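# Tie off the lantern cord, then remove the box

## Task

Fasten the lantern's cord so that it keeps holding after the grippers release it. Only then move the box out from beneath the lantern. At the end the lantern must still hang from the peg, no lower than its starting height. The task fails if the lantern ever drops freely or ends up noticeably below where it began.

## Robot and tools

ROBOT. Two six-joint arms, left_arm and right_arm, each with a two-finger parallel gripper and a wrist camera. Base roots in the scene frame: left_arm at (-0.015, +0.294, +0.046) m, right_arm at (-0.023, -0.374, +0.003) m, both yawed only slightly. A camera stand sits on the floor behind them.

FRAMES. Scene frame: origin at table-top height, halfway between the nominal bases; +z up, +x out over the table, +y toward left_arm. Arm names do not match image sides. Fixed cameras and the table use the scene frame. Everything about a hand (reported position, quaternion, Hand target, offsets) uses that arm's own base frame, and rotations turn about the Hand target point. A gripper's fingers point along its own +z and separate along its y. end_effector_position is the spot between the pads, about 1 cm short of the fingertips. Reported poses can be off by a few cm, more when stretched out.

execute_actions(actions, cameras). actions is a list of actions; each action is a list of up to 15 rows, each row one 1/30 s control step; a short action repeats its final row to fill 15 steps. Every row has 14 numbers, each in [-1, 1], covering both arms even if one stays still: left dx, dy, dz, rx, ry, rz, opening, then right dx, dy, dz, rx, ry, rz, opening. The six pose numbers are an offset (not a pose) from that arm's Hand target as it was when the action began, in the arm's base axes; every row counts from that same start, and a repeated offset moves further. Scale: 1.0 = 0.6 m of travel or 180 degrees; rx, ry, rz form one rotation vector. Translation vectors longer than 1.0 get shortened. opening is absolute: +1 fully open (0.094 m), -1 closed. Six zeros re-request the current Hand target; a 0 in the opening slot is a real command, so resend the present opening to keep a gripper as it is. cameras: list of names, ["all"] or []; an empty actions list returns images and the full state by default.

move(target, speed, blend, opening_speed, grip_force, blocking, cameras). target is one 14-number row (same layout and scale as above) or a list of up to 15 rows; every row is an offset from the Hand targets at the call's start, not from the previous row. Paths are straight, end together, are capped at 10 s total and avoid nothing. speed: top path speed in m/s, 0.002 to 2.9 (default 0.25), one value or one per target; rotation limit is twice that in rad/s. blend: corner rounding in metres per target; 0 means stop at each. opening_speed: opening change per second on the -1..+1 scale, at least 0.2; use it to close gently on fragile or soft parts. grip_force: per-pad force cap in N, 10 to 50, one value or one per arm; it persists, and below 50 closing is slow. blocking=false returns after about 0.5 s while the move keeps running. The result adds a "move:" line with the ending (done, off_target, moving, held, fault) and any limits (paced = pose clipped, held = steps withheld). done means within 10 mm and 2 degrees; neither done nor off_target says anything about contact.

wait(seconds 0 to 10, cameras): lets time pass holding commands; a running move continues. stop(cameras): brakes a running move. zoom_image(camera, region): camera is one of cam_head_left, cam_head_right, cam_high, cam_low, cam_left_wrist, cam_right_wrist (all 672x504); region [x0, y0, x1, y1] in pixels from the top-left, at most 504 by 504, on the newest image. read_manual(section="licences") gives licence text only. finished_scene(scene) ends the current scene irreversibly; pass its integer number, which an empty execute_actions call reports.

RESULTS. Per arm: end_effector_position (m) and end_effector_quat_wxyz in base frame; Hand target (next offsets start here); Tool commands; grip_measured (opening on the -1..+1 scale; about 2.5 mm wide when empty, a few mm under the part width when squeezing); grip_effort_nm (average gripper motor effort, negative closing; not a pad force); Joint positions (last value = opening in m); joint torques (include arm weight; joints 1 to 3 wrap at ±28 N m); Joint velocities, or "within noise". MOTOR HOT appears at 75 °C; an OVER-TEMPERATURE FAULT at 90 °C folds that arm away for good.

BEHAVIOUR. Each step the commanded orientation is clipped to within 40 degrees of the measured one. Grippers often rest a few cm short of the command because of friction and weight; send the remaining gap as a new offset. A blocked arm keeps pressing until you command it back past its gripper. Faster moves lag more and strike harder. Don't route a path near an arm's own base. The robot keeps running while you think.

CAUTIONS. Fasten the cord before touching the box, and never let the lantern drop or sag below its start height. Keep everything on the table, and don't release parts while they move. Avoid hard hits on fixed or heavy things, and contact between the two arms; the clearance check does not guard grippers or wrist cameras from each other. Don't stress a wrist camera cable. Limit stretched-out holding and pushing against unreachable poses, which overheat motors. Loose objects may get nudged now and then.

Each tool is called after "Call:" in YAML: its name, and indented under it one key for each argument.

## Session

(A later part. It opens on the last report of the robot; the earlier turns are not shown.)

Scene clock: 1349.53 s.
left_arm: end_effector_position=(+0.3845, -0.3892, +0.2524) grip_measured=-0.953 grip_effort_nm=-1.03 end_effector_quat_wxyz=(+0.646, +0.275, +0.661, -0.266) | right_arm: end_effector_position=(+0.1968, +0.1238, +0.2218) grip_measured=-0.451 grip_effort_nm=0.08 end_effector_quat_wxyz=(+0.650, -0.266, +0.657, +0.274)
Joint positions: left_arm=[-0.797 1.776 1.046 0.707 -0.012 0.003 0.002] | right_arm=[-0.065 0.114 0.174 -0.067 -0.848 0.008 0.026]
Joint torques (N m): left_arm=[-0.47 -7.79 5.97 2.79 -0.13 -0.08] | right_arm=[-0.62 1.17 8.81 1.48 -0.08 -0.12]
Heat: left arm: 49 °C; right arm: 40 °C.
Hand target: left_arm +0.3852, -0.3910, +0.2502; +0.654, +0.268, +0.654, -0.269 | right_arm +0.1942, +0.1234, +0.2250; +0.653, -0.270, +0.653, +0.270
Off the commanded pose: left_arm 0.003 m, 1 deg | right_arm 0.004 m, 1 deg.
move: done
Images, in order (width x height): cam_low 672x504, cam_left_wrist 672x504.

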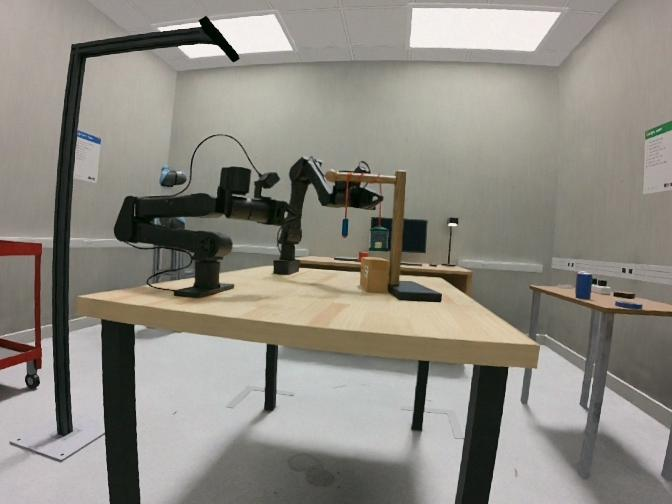

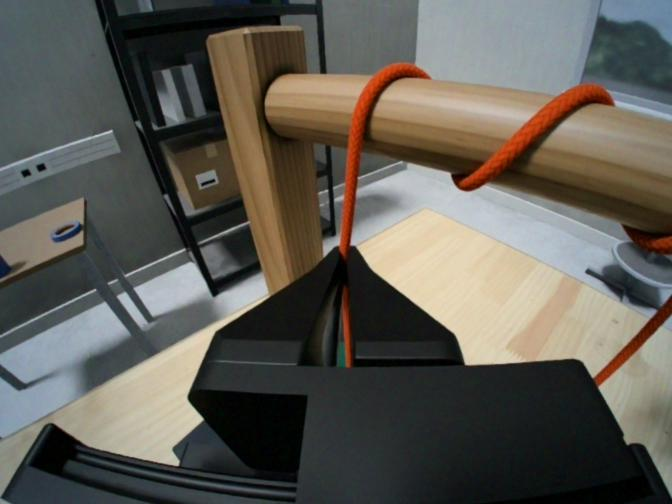

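Call:
move:
  target: [0, 0, -0.05, 0, 0, 0, -1.0, 0, 0, 0, 0, 0, 0, -0.45]
  speed: 0.05
  cameras: ["cam_low", "cam_left_wrist"]

Call:
zoom_image:
  camera: "cam_low"
  region: [320, 160, 450, 310]

Scene clock: 1359.20 s.
left_arm: end_effector_position=(+0.3834, -0.3899, +0.2476) grip_measured=-0.953 grip_effort_nm=-1.03 end_effector_quat_wxyz=(+0.671, +0.264, +0.634, -0.278) | right_arm: end_effector_position=(+0.1968, +0.1238, +0.2218) grip_measured=-0.451 grip_effort_nm=0.08 end_effector_quat_wxyz=(+0.650, -0.266, +0.657, +0.274)
Joint positions: left_arm=[-0.8 1.827 0.997 0.886 -0.012 0.003 0.002] | right_arm=[-0.065 0.114 0.174 -0.067 -0.848 0.008 0.026]
Joint torques (N m): left_arm=[-0.24 -6.97 4.89 2.1 -0.14 -0.06] | right_arm=[-0.73 1.28 8.96 1.49 -0.08 -0.1]
Heat: left arm: 47 °C; right arm: 40 °C.
Hand target: left_arm +0.3852, -0.3910, +0.2200; +0.654, +0.268, +0.655, -0.269 | right_arm +0.1942, +0.1234, +0.2250; +0.653, -0.270, +0.653, +0.270
Off the commanded pose: left_arm 0.027 m, 3 deg | right_arm 0.004 m, 1 deg.
move: off_target (left_arm)
Images, in order (width x height): cam_low 672x504, cam_left_wrist 672x504.

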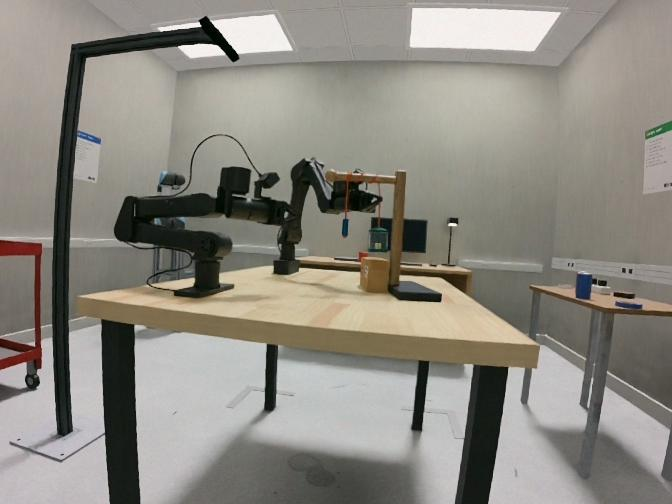

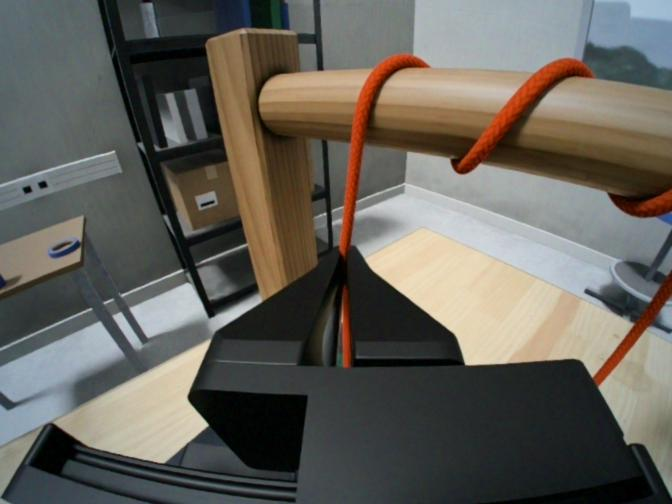

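Scaled by 3.360 from the camera's 672x504 image, which has a finer 960x720 frame.

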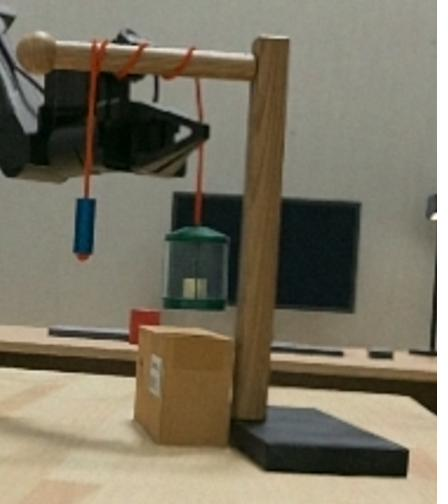

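Call:
move:
  target: [0, 0, -0.05, 0, 0, 0, -1.0, 0, 0, 0, 0, 0, 0, -0.45]
  speed: 0.05
  cameras: ["cam_low", "cam_left_wrist"]

Call:
zoom_image:
  camera: "cam_low"
  region: [320, 160, 450, 310]

Scene clock: 1375.80 s.
left_arm: end_effector_position=(+0.3801, -0.3888, +0.2439) grip_measured=-0.953 grip_effort_nm=-1.02 end_effector_quat_wxyz=(+0.696, +0.253, +0.606, -0.290) | right_arm: end_effector_position=(+0.1968, +0.1238, +0.2218) grip_measured=-0.451 grip_effort_nm=0.08 end_effector_quat_wxyz=(+0.650, -0.266, +0.657, +0.274)
Joint positions: left_arm=[-0.803 1.882 0.952 1.069 -0.012 0.003 0.002] | right_arm=[-0.065 0.114 0.174 -0.067 -0.848 0.008 0.026]
Joint torques (N m): left_arm=[0.09 -6.13 3.9 1.41 -0.12 -0.06] | right_arm=[-0.66 1.21 8.9 1.52 -0.07 -0.12]
Heat: left arm: 45 °C; right arm: 40 °C.
Hand target: left_arm +0.3853, -0.3910, +0.1901; +0.654, +0.268, +0.655, -0.268 | right_arm +0.1942, +0.1234, +0.2250; +0.653, -0.270, +0.653, +0.270
Off the commanded pose: left_arm 0.054 m, 8 deg | right_arm 0.004 m, 1 deg.
move: off_target (left_arm)
Images, in order (width x height): cam_low 672x504, cam_left_wrist 672x504.

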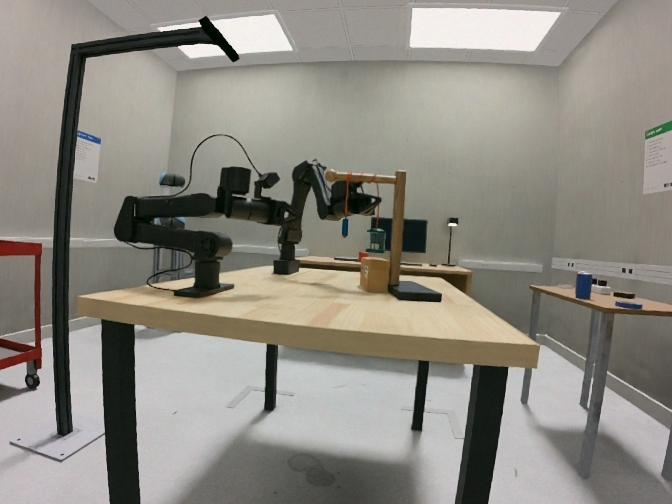

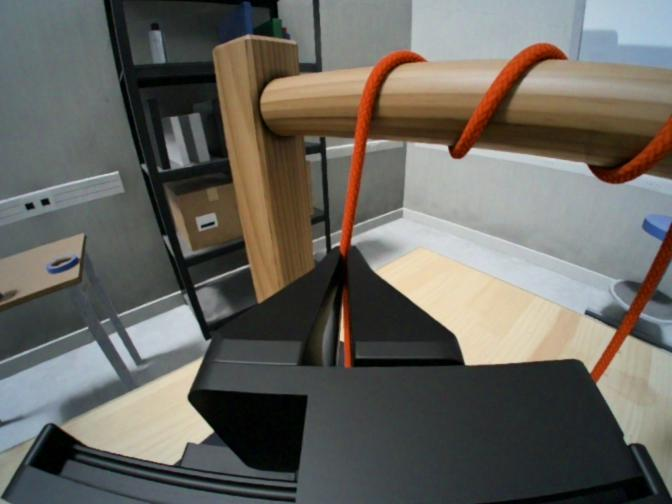

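Scaled by 3.360 from the camera's 672x504 image, which has a finer 960x720 frame.

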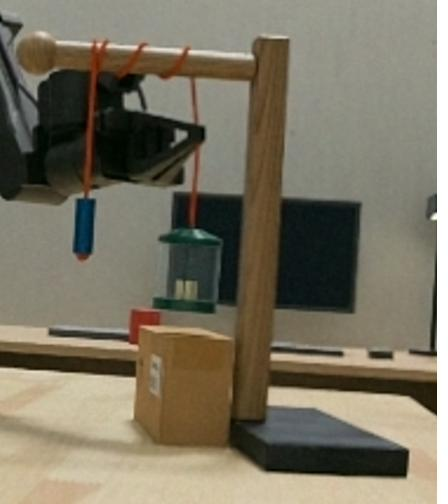

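Call:
move:
  target:
    - [-0.0087, 0.0037, 0.0897, -0.0309, -0.0316, -0.0041, -1.0, 0, 0, 0, 0, 0, 0, -0.45]
    - [-0.0087, 0.0037, 0.0597, -0.0309, -0.0316, -0.0041, -1.0, 0, 0, 0, 0, 0, 0, -0.45]
  speed: 0.06
  cameras: ["cam_low", "cam_left_wrist"]

Call:
zoom_image:
  camera: "cam_low"
  region: [320, 160, 450, 310]

Scene clock: 1397.70 s.
left_arm: end_effector_position=(+0.3786, -0.3888, +0.2462) grip_measured=-0.953 grip_effort_nm=-1.03 end_effector_quat_wxyz=(+0.706, +0.250, +0.593, -0.296) | right_arm: end_effector_position=(+0.1968, +0.1238, +0.2218) grip_measured=-0.451 grip_effort_nm=0.08 end_effector_quat_wxyz=(+0.650, -0.266, +0.657, +0.274)
Joint positions: left_arm=[-0.803 1.899 0.944 1.128 -0.006 0.003 0.002] | right_arm=[-0.065 0.114 0.174 -0.067 -0.848 0.008 0.026]
Joint torques (N m): left_arm=[0.14 -7.34 4.59 2.25 -0.04 -0.04] | right_arm=[-0.62 1.24 8.88 1.52 -0.09 -0.1]
Heat: left arm: 43 °C; right arm: 40 °C.
Hand target: left_arm +0.3801, -0.3888, +0.2258; +0.696, +0.253, +0.606, -0.290 | right_arm +0.1942, +0.1234, +0.2250; +0.653, -0.270, +0.653, +0.270
Off the commanded pose: left_arm 0.020 m, 2 deg | right_arm 0.004 m, 1 deg.
move: off_target (left_arm)
Images, in order (width x height): cam_low 672x504, cam_left_wrist 672x504.

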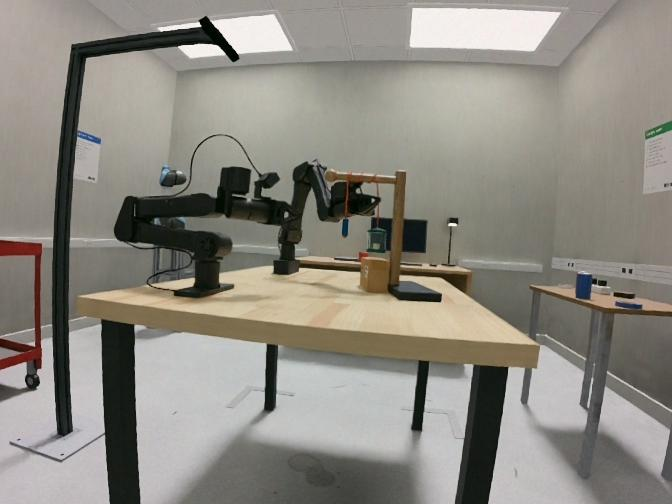

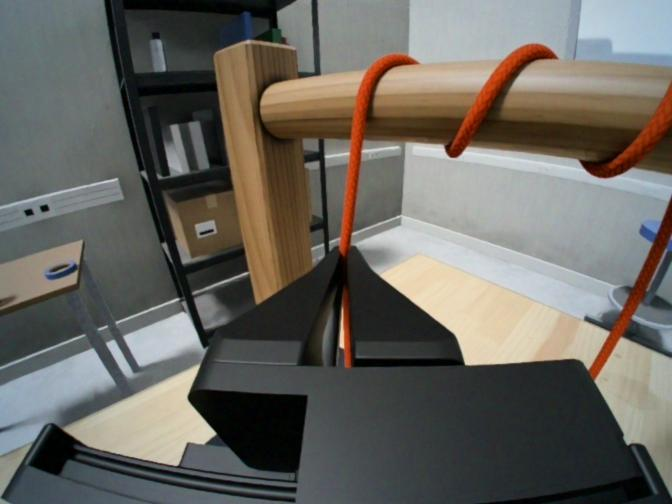

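Scaled by 3.360 from the camera's 672x504 image, which has a finer 960x720 frame.

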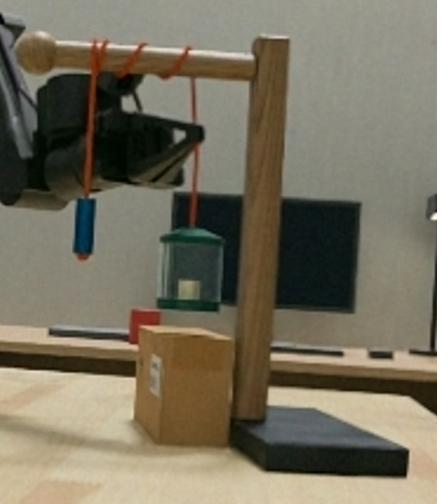

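Call:
move:
  target: [0, 0, 0, 0, 0, 0, -0.85, 0, 0, 0, 0, 0, 0, -0.45]
  opening_speed: 0.2
  cameras: ["cam_low", "cam_left_wrist"]

Call:
zoom_image:
  camera: "cam_low"
  region: [320, 160, 450, 310]

Scene clock: 1413.40 s.
left_arm: end_effector_position=(+0.3785, -0.3888, +0.2463) grip_measured=-0.852 grip_effort_nm=0.13 end_effector_quat_wxyz=(+0.706, +0.250, +0.593, -0.296) | right_arm: end_effector_position=(+0.1968, +0.1238, +0.2218) grip_measured=-0.451 grip_effort_nm=0.08 end_effector_quat_wxyz=(+0.650, -0.266, +0.657, +0.274)
Joint positions: left_arm=[-0.803 1.899 0.944 1.128 -0.006 0.003 0.007] | right_arm=[-0.065 0.114 0.174 -0.067 -0.848 0.008 0.026]
Joint torques (N m): left_arm=[0.14 -7.35 4.55 2.24 -0.05 -0.04] | right_arm=[-0.7 1.29 8.9 1.52 -0.09 -0.1]
Heat: left arm: 42 °C; right arm: 40 °C.
Hand target: left_arm +0.3801, -0.3887, +0.2259; +0.696, +0.253, +0.606, -0.290 | right_arm +0.1942, +0.1234, +0.2250; +0.653, -0.270, +0.653, +0.270
Off the commanded pose: left_arm 0.021 m, 2 deg | right_arm 0.004 m, 1 deg.
move: off_target (left_arm)
Images, in order (width x height): cam_low 672x504, cam_left_wrist 672x504.

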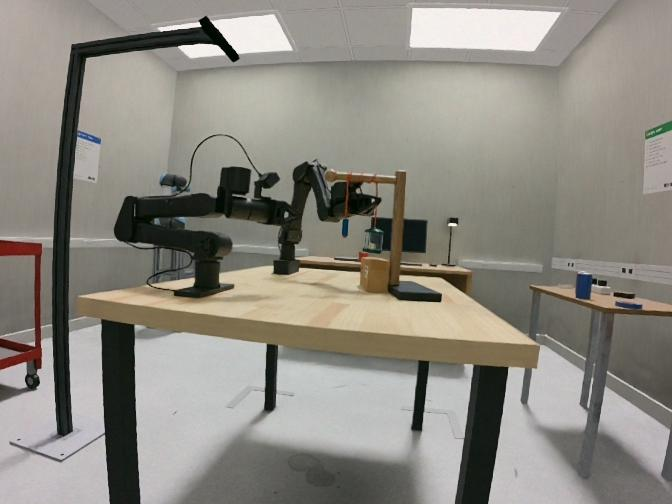

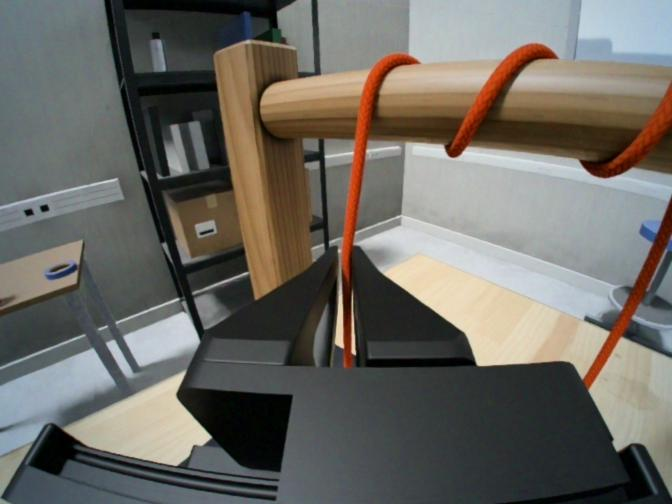

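Scaled by 3.360 from the camera's 672x504 image, which has a finer 960x720 frame.

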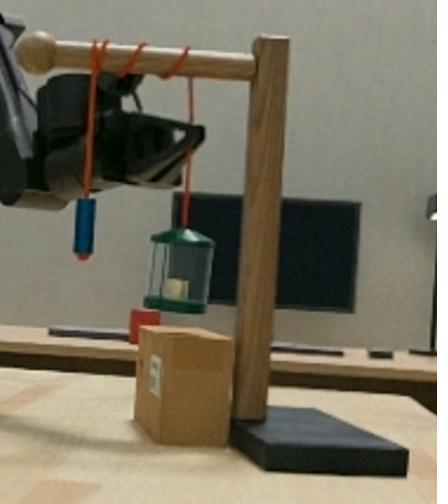

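Call:
move:
  target:
    - [0, 0, 0, 0, 0, 0, -0.4, 0, 0, 0, 0, 0, 0, -0.45]
    - [-0.046, 0.047, 0.0167, 0, 0, 0, -0.4, 0, 0, 0, 0, 0, 0, -0.45]
    - [-0.1493, 0.1525, 0.0467, 0, 0, 0, -0.4, 0, 0, 0, 0, 0, 0, -0.45]
  speed: [0.06, 0.06, 0.15]
  blend: [0, 0.02, 0]
  opening_speed: 0.4
  cameras: ["all"]

Call:
zoom_image:
  camera: "cam_low"
  region: [320, 160, 450, 310]

Call:
zoom_image:
  camera: "cam_high"
  region: [255, 160, 455, 340]

Scene clock: 1440.63 s.
left_arm: end_effector_position=(+0.2929, -0.3001, +0.2601) grip_measured=-0.402 grip_effort_nm=0.14 end_effector_quat_wxyz=(+0.703, +0.251, +0.596, -0.295) | right_arm: end_effector_position=(+0.1968, +0.1238, +0.2218) grip_measured=-0.451 grip_effort_nm=0.08 end_effector_quat_wxyz=(+0.650, -0.266, +0.657, +0.274)
Joint positions: left_arm=[-0.803 1.406 0.48 1.088 -0.006 0.003 0.028] | right_arm=[-0.065 0.114 0.174 -0.067 -0.848 0.008 0.026]
Joint torques (N m): left_arm=[-0.16 -6.38 4.81 1.83 -0.08 -0.03] | right_arm=[-0.68 1.24 8.9 1.5 -0.09 -0.12]
Heat: left arm: 42 °C; right arm: 40 °C.
Hand target: left_arm +0.2905, -0.2972, +0.2539; +0.696, +0.253, +0.606, -0.290 | right_arm +0.1942, +0.1234, +0.2250; +0.653, -0.270, +0.653, +0.270
Off the commanded pose: left_arm 0.007 m, 1 deg | right_arm 0.004 m, 1 deg.
move: done

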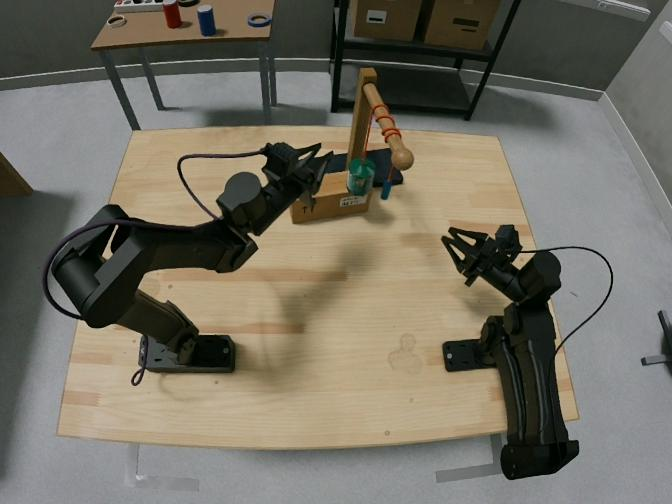

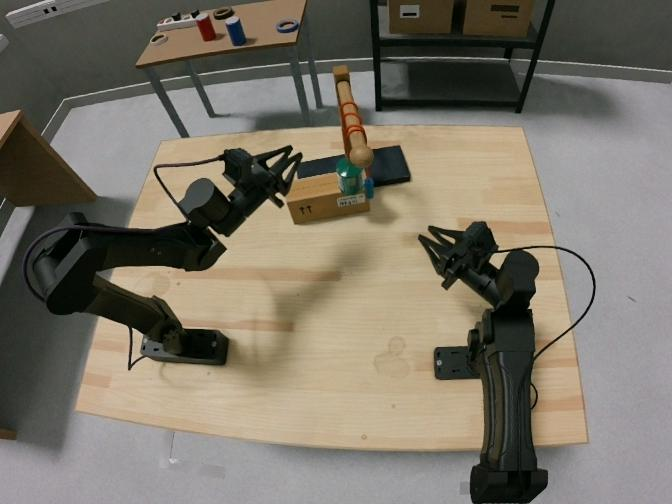

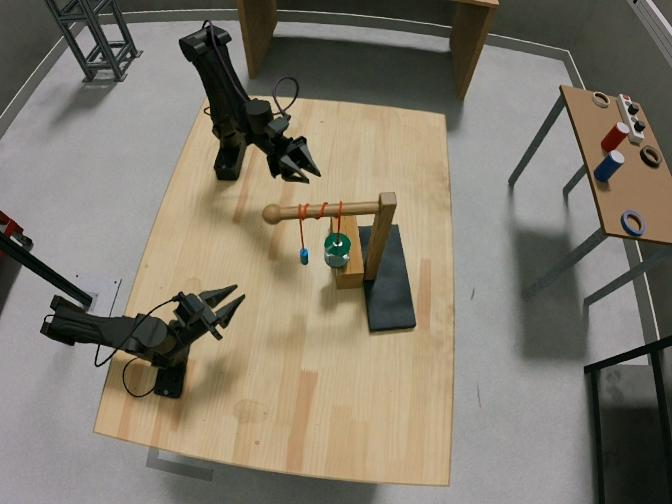

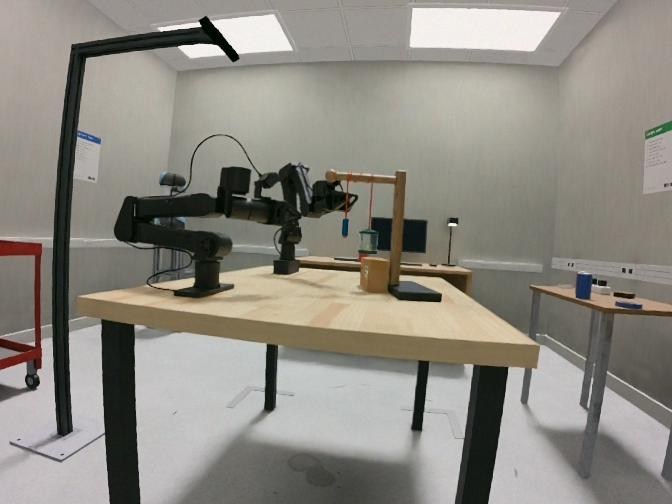

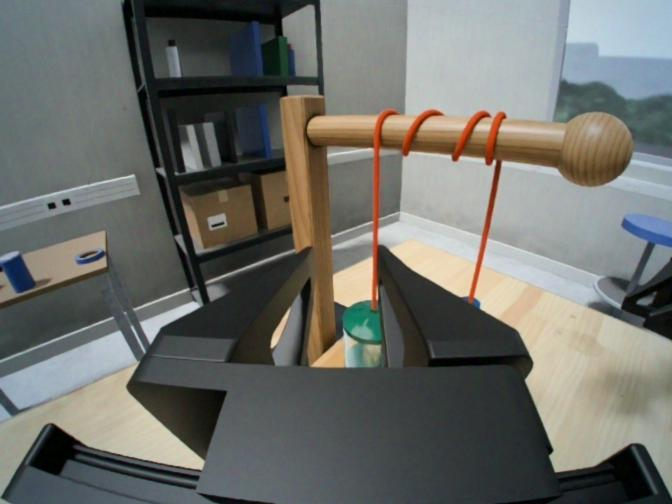

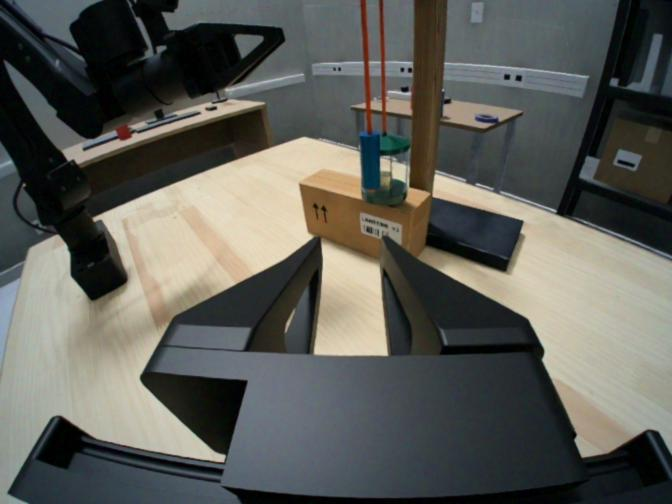

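Scaled by 3.360 from the camera's 672x504 image, which has a finer 960x720 frame.

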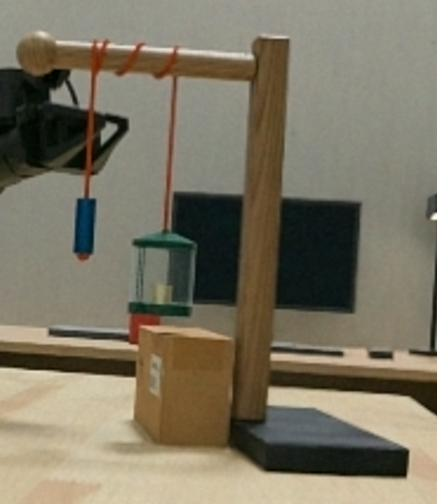

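Scaled by 2.520 from the camera's 672x504 image, which has a finer 960x720 frame.

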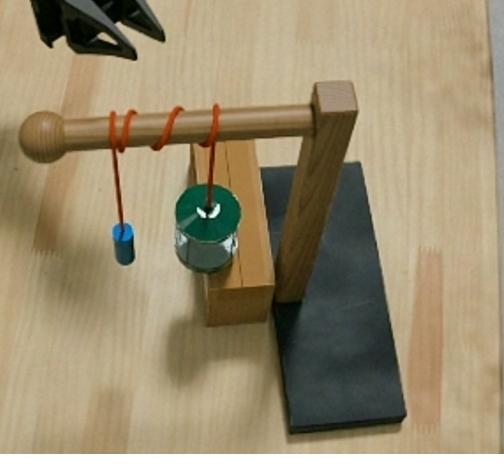

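Call:
wait:
  seconds: 1
  cameras: ["cam_low", "cam_high"]

Call:
zoom_image:
  camera: "cam_low"
  region: [320, 160, 450, 310]

Call:
zoom_image:
  camera: "cam_high"
  region: [255, 160, 455, 340]

Scene clock: 1454.33 s.
left_arm: end_effector_position=(+0.2929, -0.3001, +0.2600) grip_measured=-0.402 grip_effort_nm=0.13 end_effector_quat_wxyz=(+0.703, +0.252, +0.596, -0.295) | right_arm: end_effector_position=(+0.1968, +0.1238, +0.2218) grip_measured=-0.451 grip_effort_nm=0.08 end_effector_quat_wxyz=(+0.650, -0.266, +0.657, +0.274)
Joint positions: left_arm=[-0.803 1.406 0.48 1.088 -0.006 0.003 0.028] | right_arm=[-0.065 0.114 0.174 -0.067 -0.848 0.008 0.026]
Joint torques (N m): left_arm=[-0.17 -6.39 4.79 1.8 -0.07 -0.03] | right_arm=[-0.64 1.28 8.9 1.48 -0.1 -0.11]
Heat: left arm: 42 °C; right arm: 40 °C.
Hand target: left_arm +0.2905, -0.2972, +0.2539; +0.696, +0.253, +0.606, -0.290 | right_arm +0.1942, +0.1234, +0.2250; +0.653, -0.270, +0.653, +0.270
Tool commands: left_gripper/opening=-0.4 right_gripper/opening=-0.45
Off the commanded pose: left_arm 0.007 m, 1 deg | right_arm 0.004 m, 1 deg.
wait: 1.00 s; at rest from the start
Images, in order (width x height): cam_high 672x504, cam_low 672x504.

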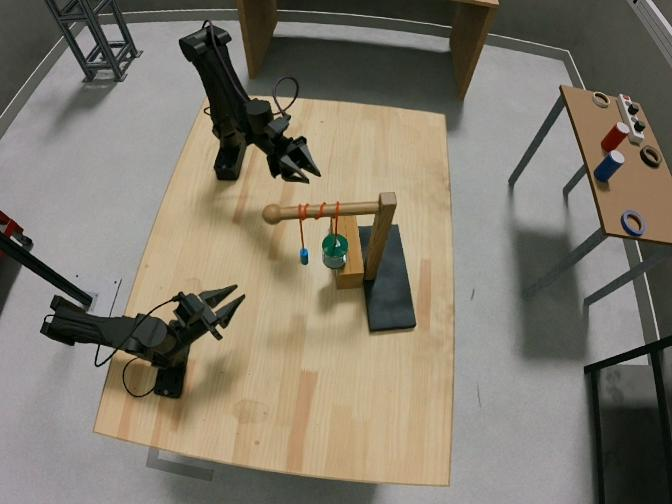

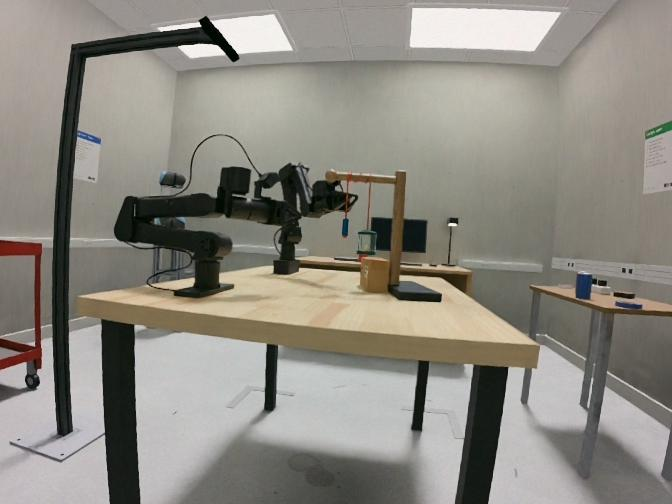

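Scaled by 3.360 from the camera's 672x504 image, which has a finer 960x720 frame.

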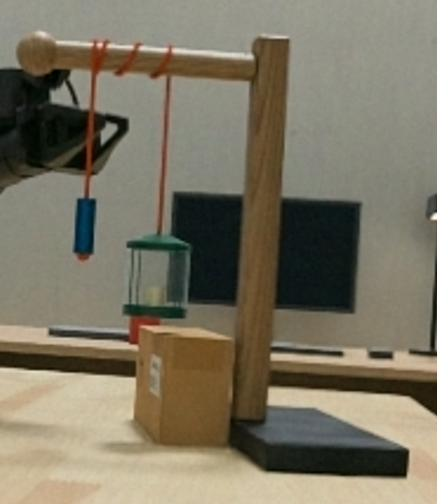

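Scaled by 2.520 from the camera's 672x504 image, which has a finer 960x720 frame.

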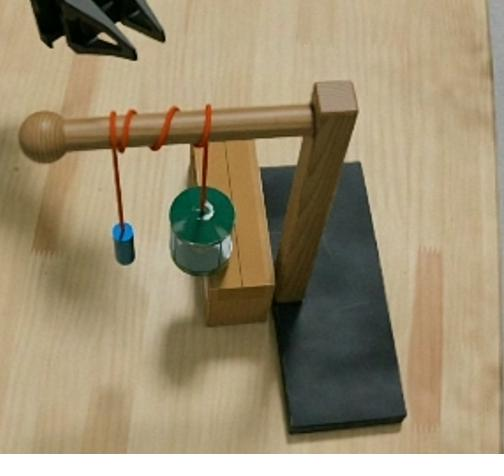

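Call:
wait:
  seconds: 0.5
  cameras: ["cam_low", "cam_high"]

Call:
zoom_image:
  camera: "cam_low"
  region: [320, 160, 450, 310]

Call:
zoom_image:
  camera: "cam_high"
  region: [255, 160, 455, 340]

Scene clock: 1482.30 s.
left_arm: end_effector_position=(+0.2929, -0.3001, +0.2600) grip_measured=-0.402 grip_effort_nm=0.13 end_effector_quat_wxyz=(+0.703, +0.252, +0.596, -0.295) | right_arm: end_effector_position=(+0.1968, +0.1238, +0.2218) grip_measured=-0.451 grip_effort_nm=0.08 end_effector_quat_wxyz=(+0.650, -0.266, +0.657, +0.274)
Joint positions: left_arm=[-0.803 1.406 0.48 1.088 -0.006 0.003 0.028] | right_arm=[-0.065 0.114 0.174 -0.067 -0.848 0.008 0.026]
Joint torques (N m): left_arm=[-0.2 -6.34 4.79 1.81 -0.08 -0.02] | right_arm=[-0.73 1.25 8.88 1.5 -0.09 -0.12]
Heat: left arm: 42 °C; right arm: 39 °C.
Hand target: left_arm +0.2905, -0.2972, +0.2539; +0.696, +0.253, +0.606, -0.290 | right_arm +0.1942, +0.1234, +0.2250; +0.653, -0.270, +0.653, +0.270
Tool commands: left_gripper/opening=-0.4 right_gripper/opening=-0.45
Off the commanded pose: left_arm 0.007 m, 1 deg | right_arm 0.004 m, 1 deg.
wait: 0.50 s; at rest from the start
Images, in order (width x height): cam_high 672x504, cam_low 672x504.

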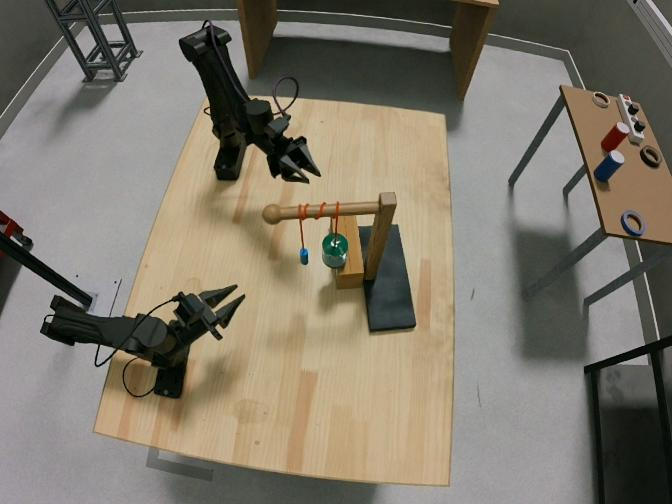

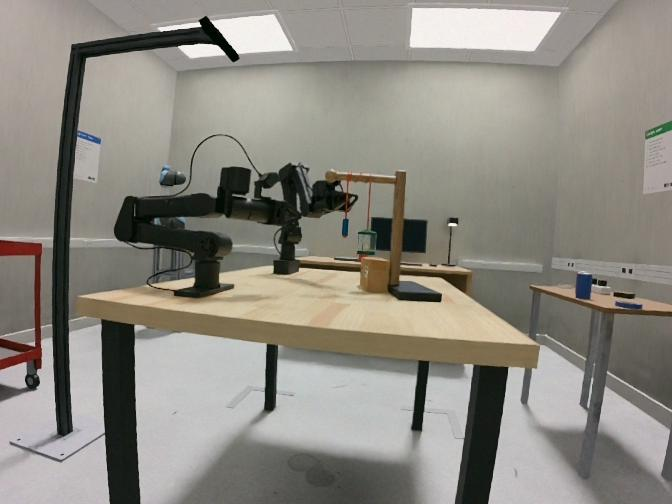

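Scaled by 3.360 from the camera's 672x504 image, which has a finer 960x720 frame.

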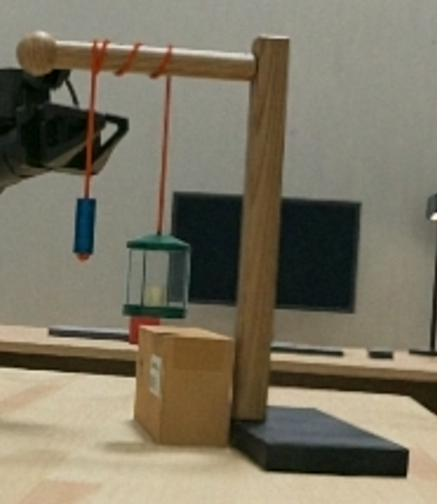

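Scaled by 2.520 from the camera's 672x504 image, which has a finer 960x720 frame.

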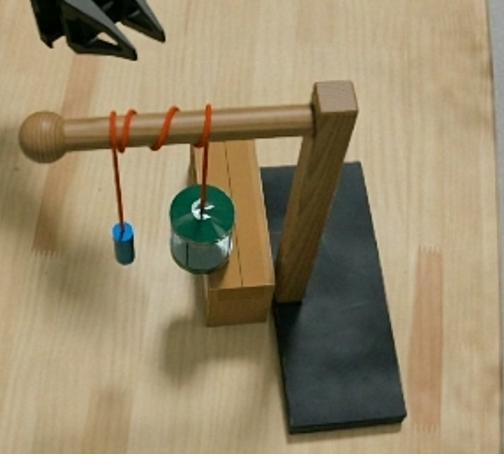

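Call:
move:
  target:
    - [-0.0175, 0.262, 0.0268, 0.1666, 0.0963, -0.0708, 1.0, 0, 0, 0, 0, 0, 0, -0.45]
    - [0.1408, 0.1037, -0.0482, 0.3333, 0.1927, -0.1417, 1.0, 0, 0, 0, 0, 0, 0, -0.45]
  speed: [0.25, 0.25]
  blend: [0.03, 0]
  cameras: ["all"]

Scene clock: 1514.00 s.
left_arm: end_effector_position=(+0.3741, -0.2335, +0.2307) grip_measured=+0.998 grip_effort_nm=0.13 end_effector_quat_wxyz=(+0.214, +0.582, +0.770, -0.149) | right_arm: end_effector_position=(+0.1968, +0.1238, +0.2218) grip_measured=-0.451 grip_effort_nm=0.08 end_effector_quat_wxyz=(+0.650, -0.266, +0.657, +0.274)
Joint positions: left_arm=[-0.405 1.935 2.046 -1.314 0.388 0.817 0.094] | right_arm=[-0.065 0.114 0.174 -0.067 -0.848 0.008 0.026]
Joint torques (N m): left_arm=[-0.2 -7.82 8.12 0.81 0.28 0.06] | right_arm=[-0.58 1.21 8.87 1.5 -0.07 -0.11]
Heat: left arm: 43 °C; right arm: 39 °C.
Hand target: left_arm +0.3750, -0.2351, +0.2250; +0.202, +0.586, +0.770, -0.152 | right_arm +0.1942, +0.1234, +0.2250; +0.653, -0.270, +0.653, +0.270
Off the commanded pose: left_arm 0.006 m, 2 deg | right_arm 0.004 m, 1 deg.
move: done

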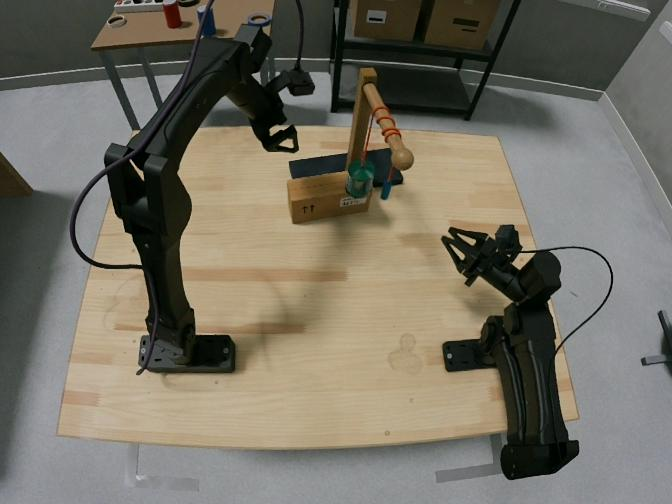

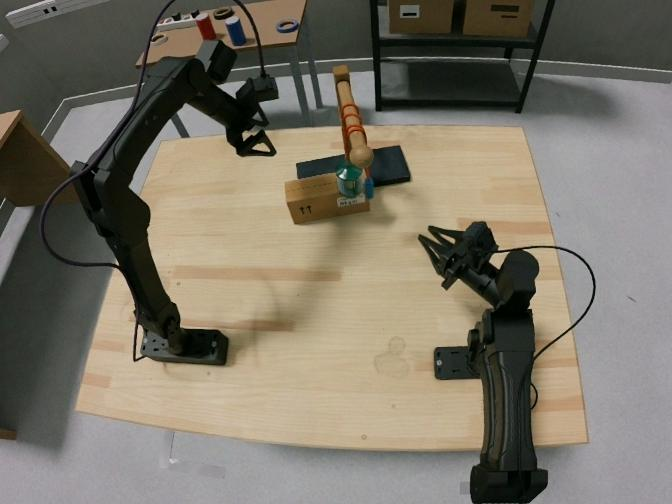

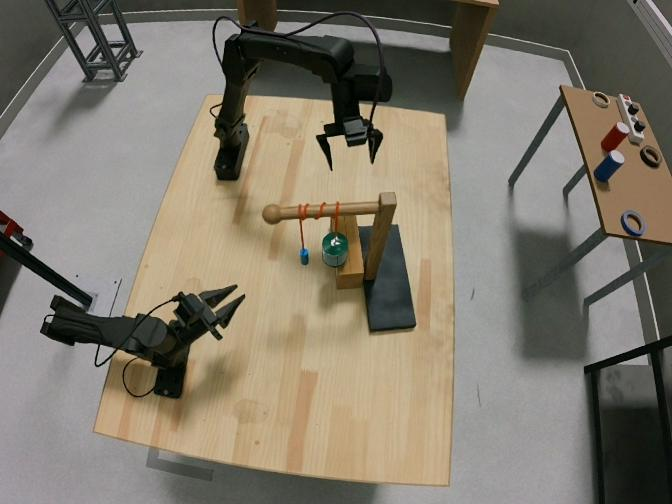

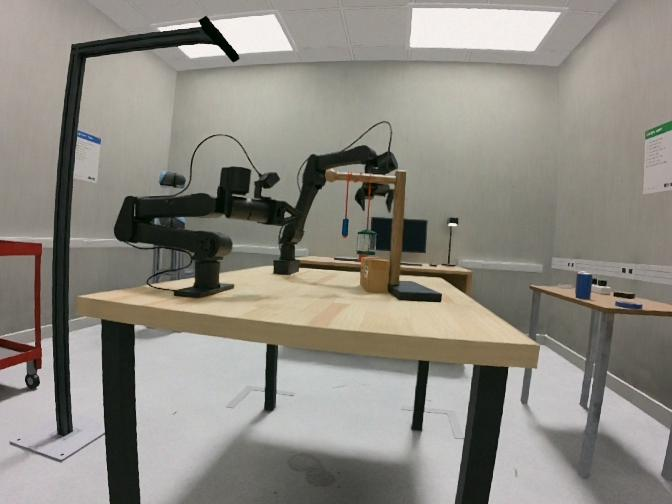

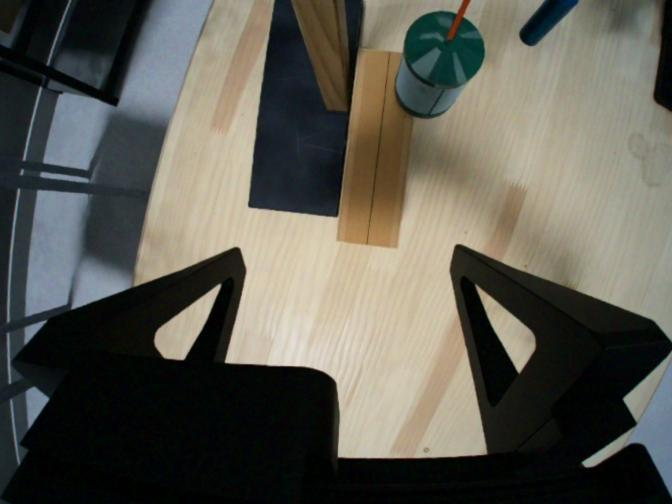

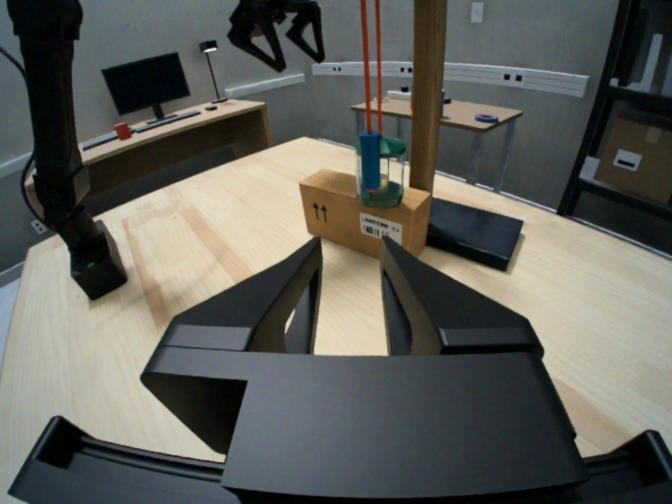

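Call:
move:
  target: [-0.0157, -0.0263, -0.1917, 0, 0, -0.0361, 1.0, 0, 0, 0, 0, 0, 0, -0.45]
  speed: 0.15
  cameras: ["cam_low", "cam_left_wrist", "cam_right_wrist"]

Scene clock: 1544.20 s.
left_arm: end_effector_position=(+0.3681, -0.2455, +0.1155) grip_measured=+0.998 grip_effort_nm=0.13 end_effector_quat_wxyz=(+0.192, +0.624, +0.742, -0.153) | right_arm: end_effector_position=(+0.1968, +0.1238, +0.2218) grip_measured=-0.451 grip_effort_nm=0.08 end_effector_quat_wxyz=(+0.650, -0.266, +0.657, +0.274)
Joint positions: left_arm=[-0.433 1.935 1.598 -0.923 0.394 0.902 0.094] | right_arm=[-0.065 0.114 0.174 -0.067 -0.848 0.008 0.026]
Joint torques (N m): left_arm=[-0.42 -9.65 5.27 1.14 0.49 0.07] | right_arm=[-0.75 1.22 8.91 1.5 -0.07 -0.11]
Heat: left arm: 46 °C; right arm: 39 °C.
Hand target: left_arm +0.3656, -0.2508, +0.1100; +0.193, +0.628, +0.736, -0.164 | right_arm +0.1942, +0.1234, +0.2250; +0.653, -0.270, +0.653, +0.270
Off the commanded pose: left_arm 0.008 m, 2 deg | right_arm 0.004 m, 1 deg.
move: done
Images, in order (width x height): cam_low 672x504, cam_left_wrist 672x504, cam_right_wrist 672x504.

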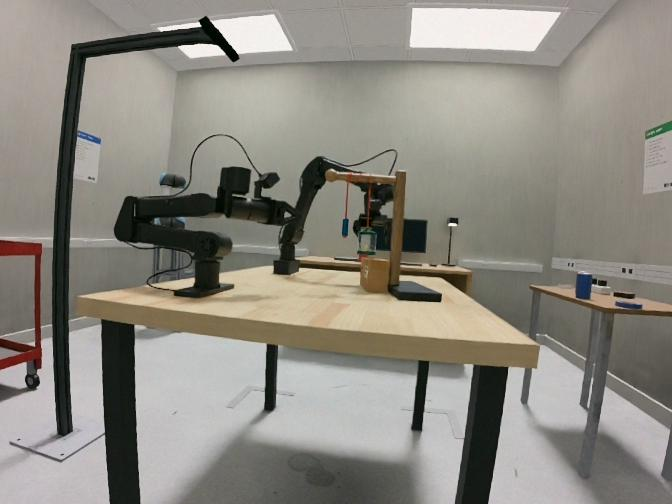

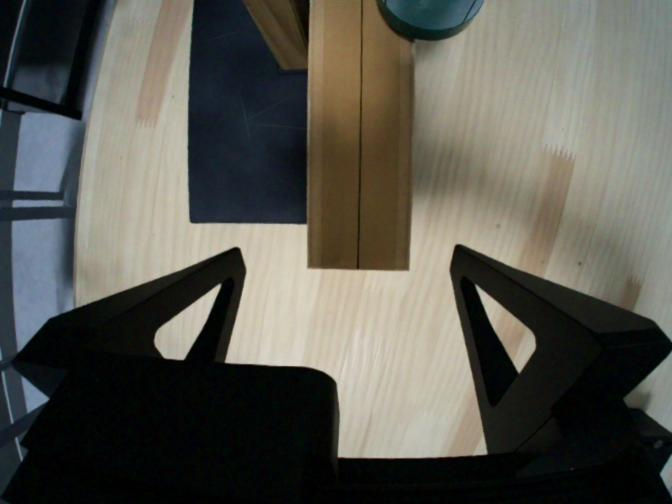

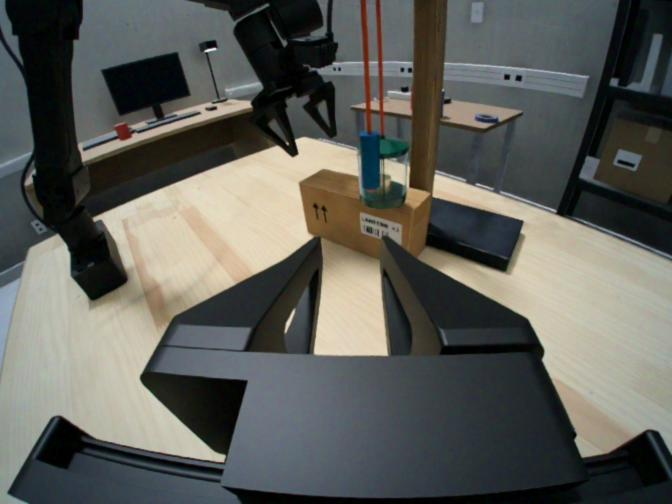

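Call:
move:
  target:
    - [0.0007, -0.007, -0.1583, 0, 0, 0, 1.0, 0, 0, 0, 0, 0, 0, -0.45]
    - [0.0007, -0.007, -0.1583, 0, 0, 0, 0.32, 0, 0, 0, 0, 0, 0, -0.45]
  speed: 0.1
  grip_force: [20, 50]
  opening_speed: 0.4
  cameras: ["cam_low", "cam_left_wrist", "cam_right_wrist"]

Scene clock: 1569.17 s.
left_arm: end_effector_position=(+0.3707, -0.2508, +0.0270) grip_measured=+0.357 grip_effort_nm=-0.43 end_effector_quat_wxyz=(+0.200, +0.627, +0.737, -0.152) | right_arm: end_effector_position=(+0.1968, +0.1238, +0.2218) grip_measured=-0.451 grip_effort_nm=0.08 end_effector_quat_wxyz=(+0.650, -0.266, +0.657, +0.274)
Joint positions: left_arm=[-0.441 2.028 1.361 -0.576 0.395 0.902 0.064] | right_arm=[-0.065 0.114 0.174 -0.067 -0.848 0.008 0.026]
Joint torques (N m): left_arm=[-0.51 -8.76 5.08 1.2 0.42 -0.04] | right_arm=[-0.73 1.17 8.92 1.51 -0.09 -0.1]
Heat: left arm: 44 °C; right arm: 39 °C.
Hand target: left_arm +0.3660, -0.2549, +0.0150; +0.193, +0.629, +0.736, -0.163 | right_arm +0.1942, +0.1234, +0.2250; +0.653, -0.270, +0.653, +0.270
Off the commanded pose: left_arm 0.014 m, 2 deg | right_arm 0.004 m, 1 deg.
grip_force (N): 20, 50
move: off_target (left_arm); target 2's new opening was sent with left_arm's hand 0.014 m and 2 deg from that target
Images, in order (width x height): cam_low 672x504, cam_left_wrist 672x504, cam_right_wrist 672x504.

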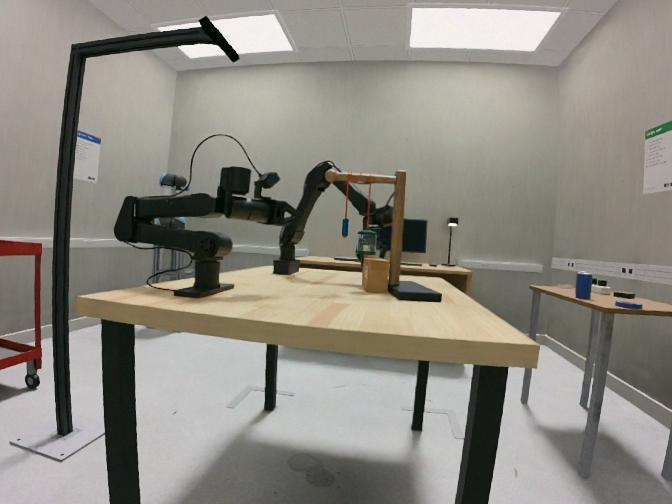

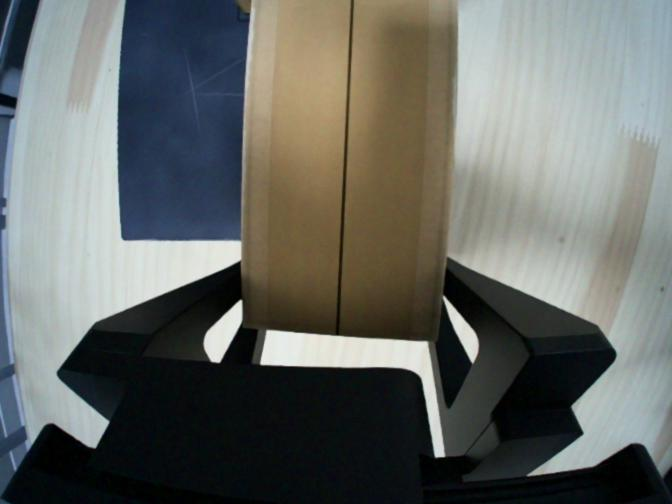

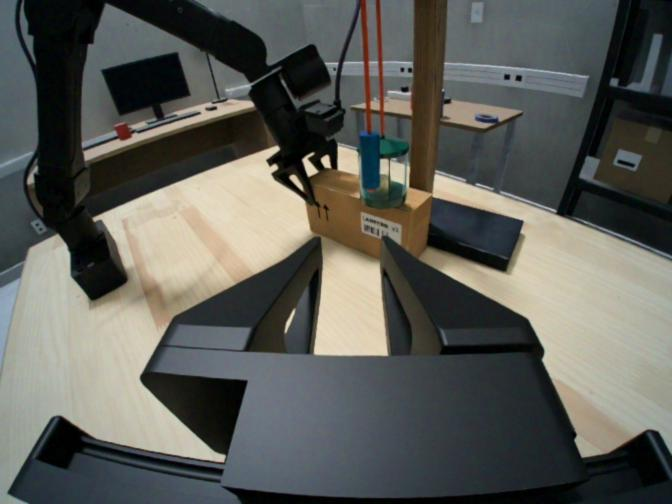

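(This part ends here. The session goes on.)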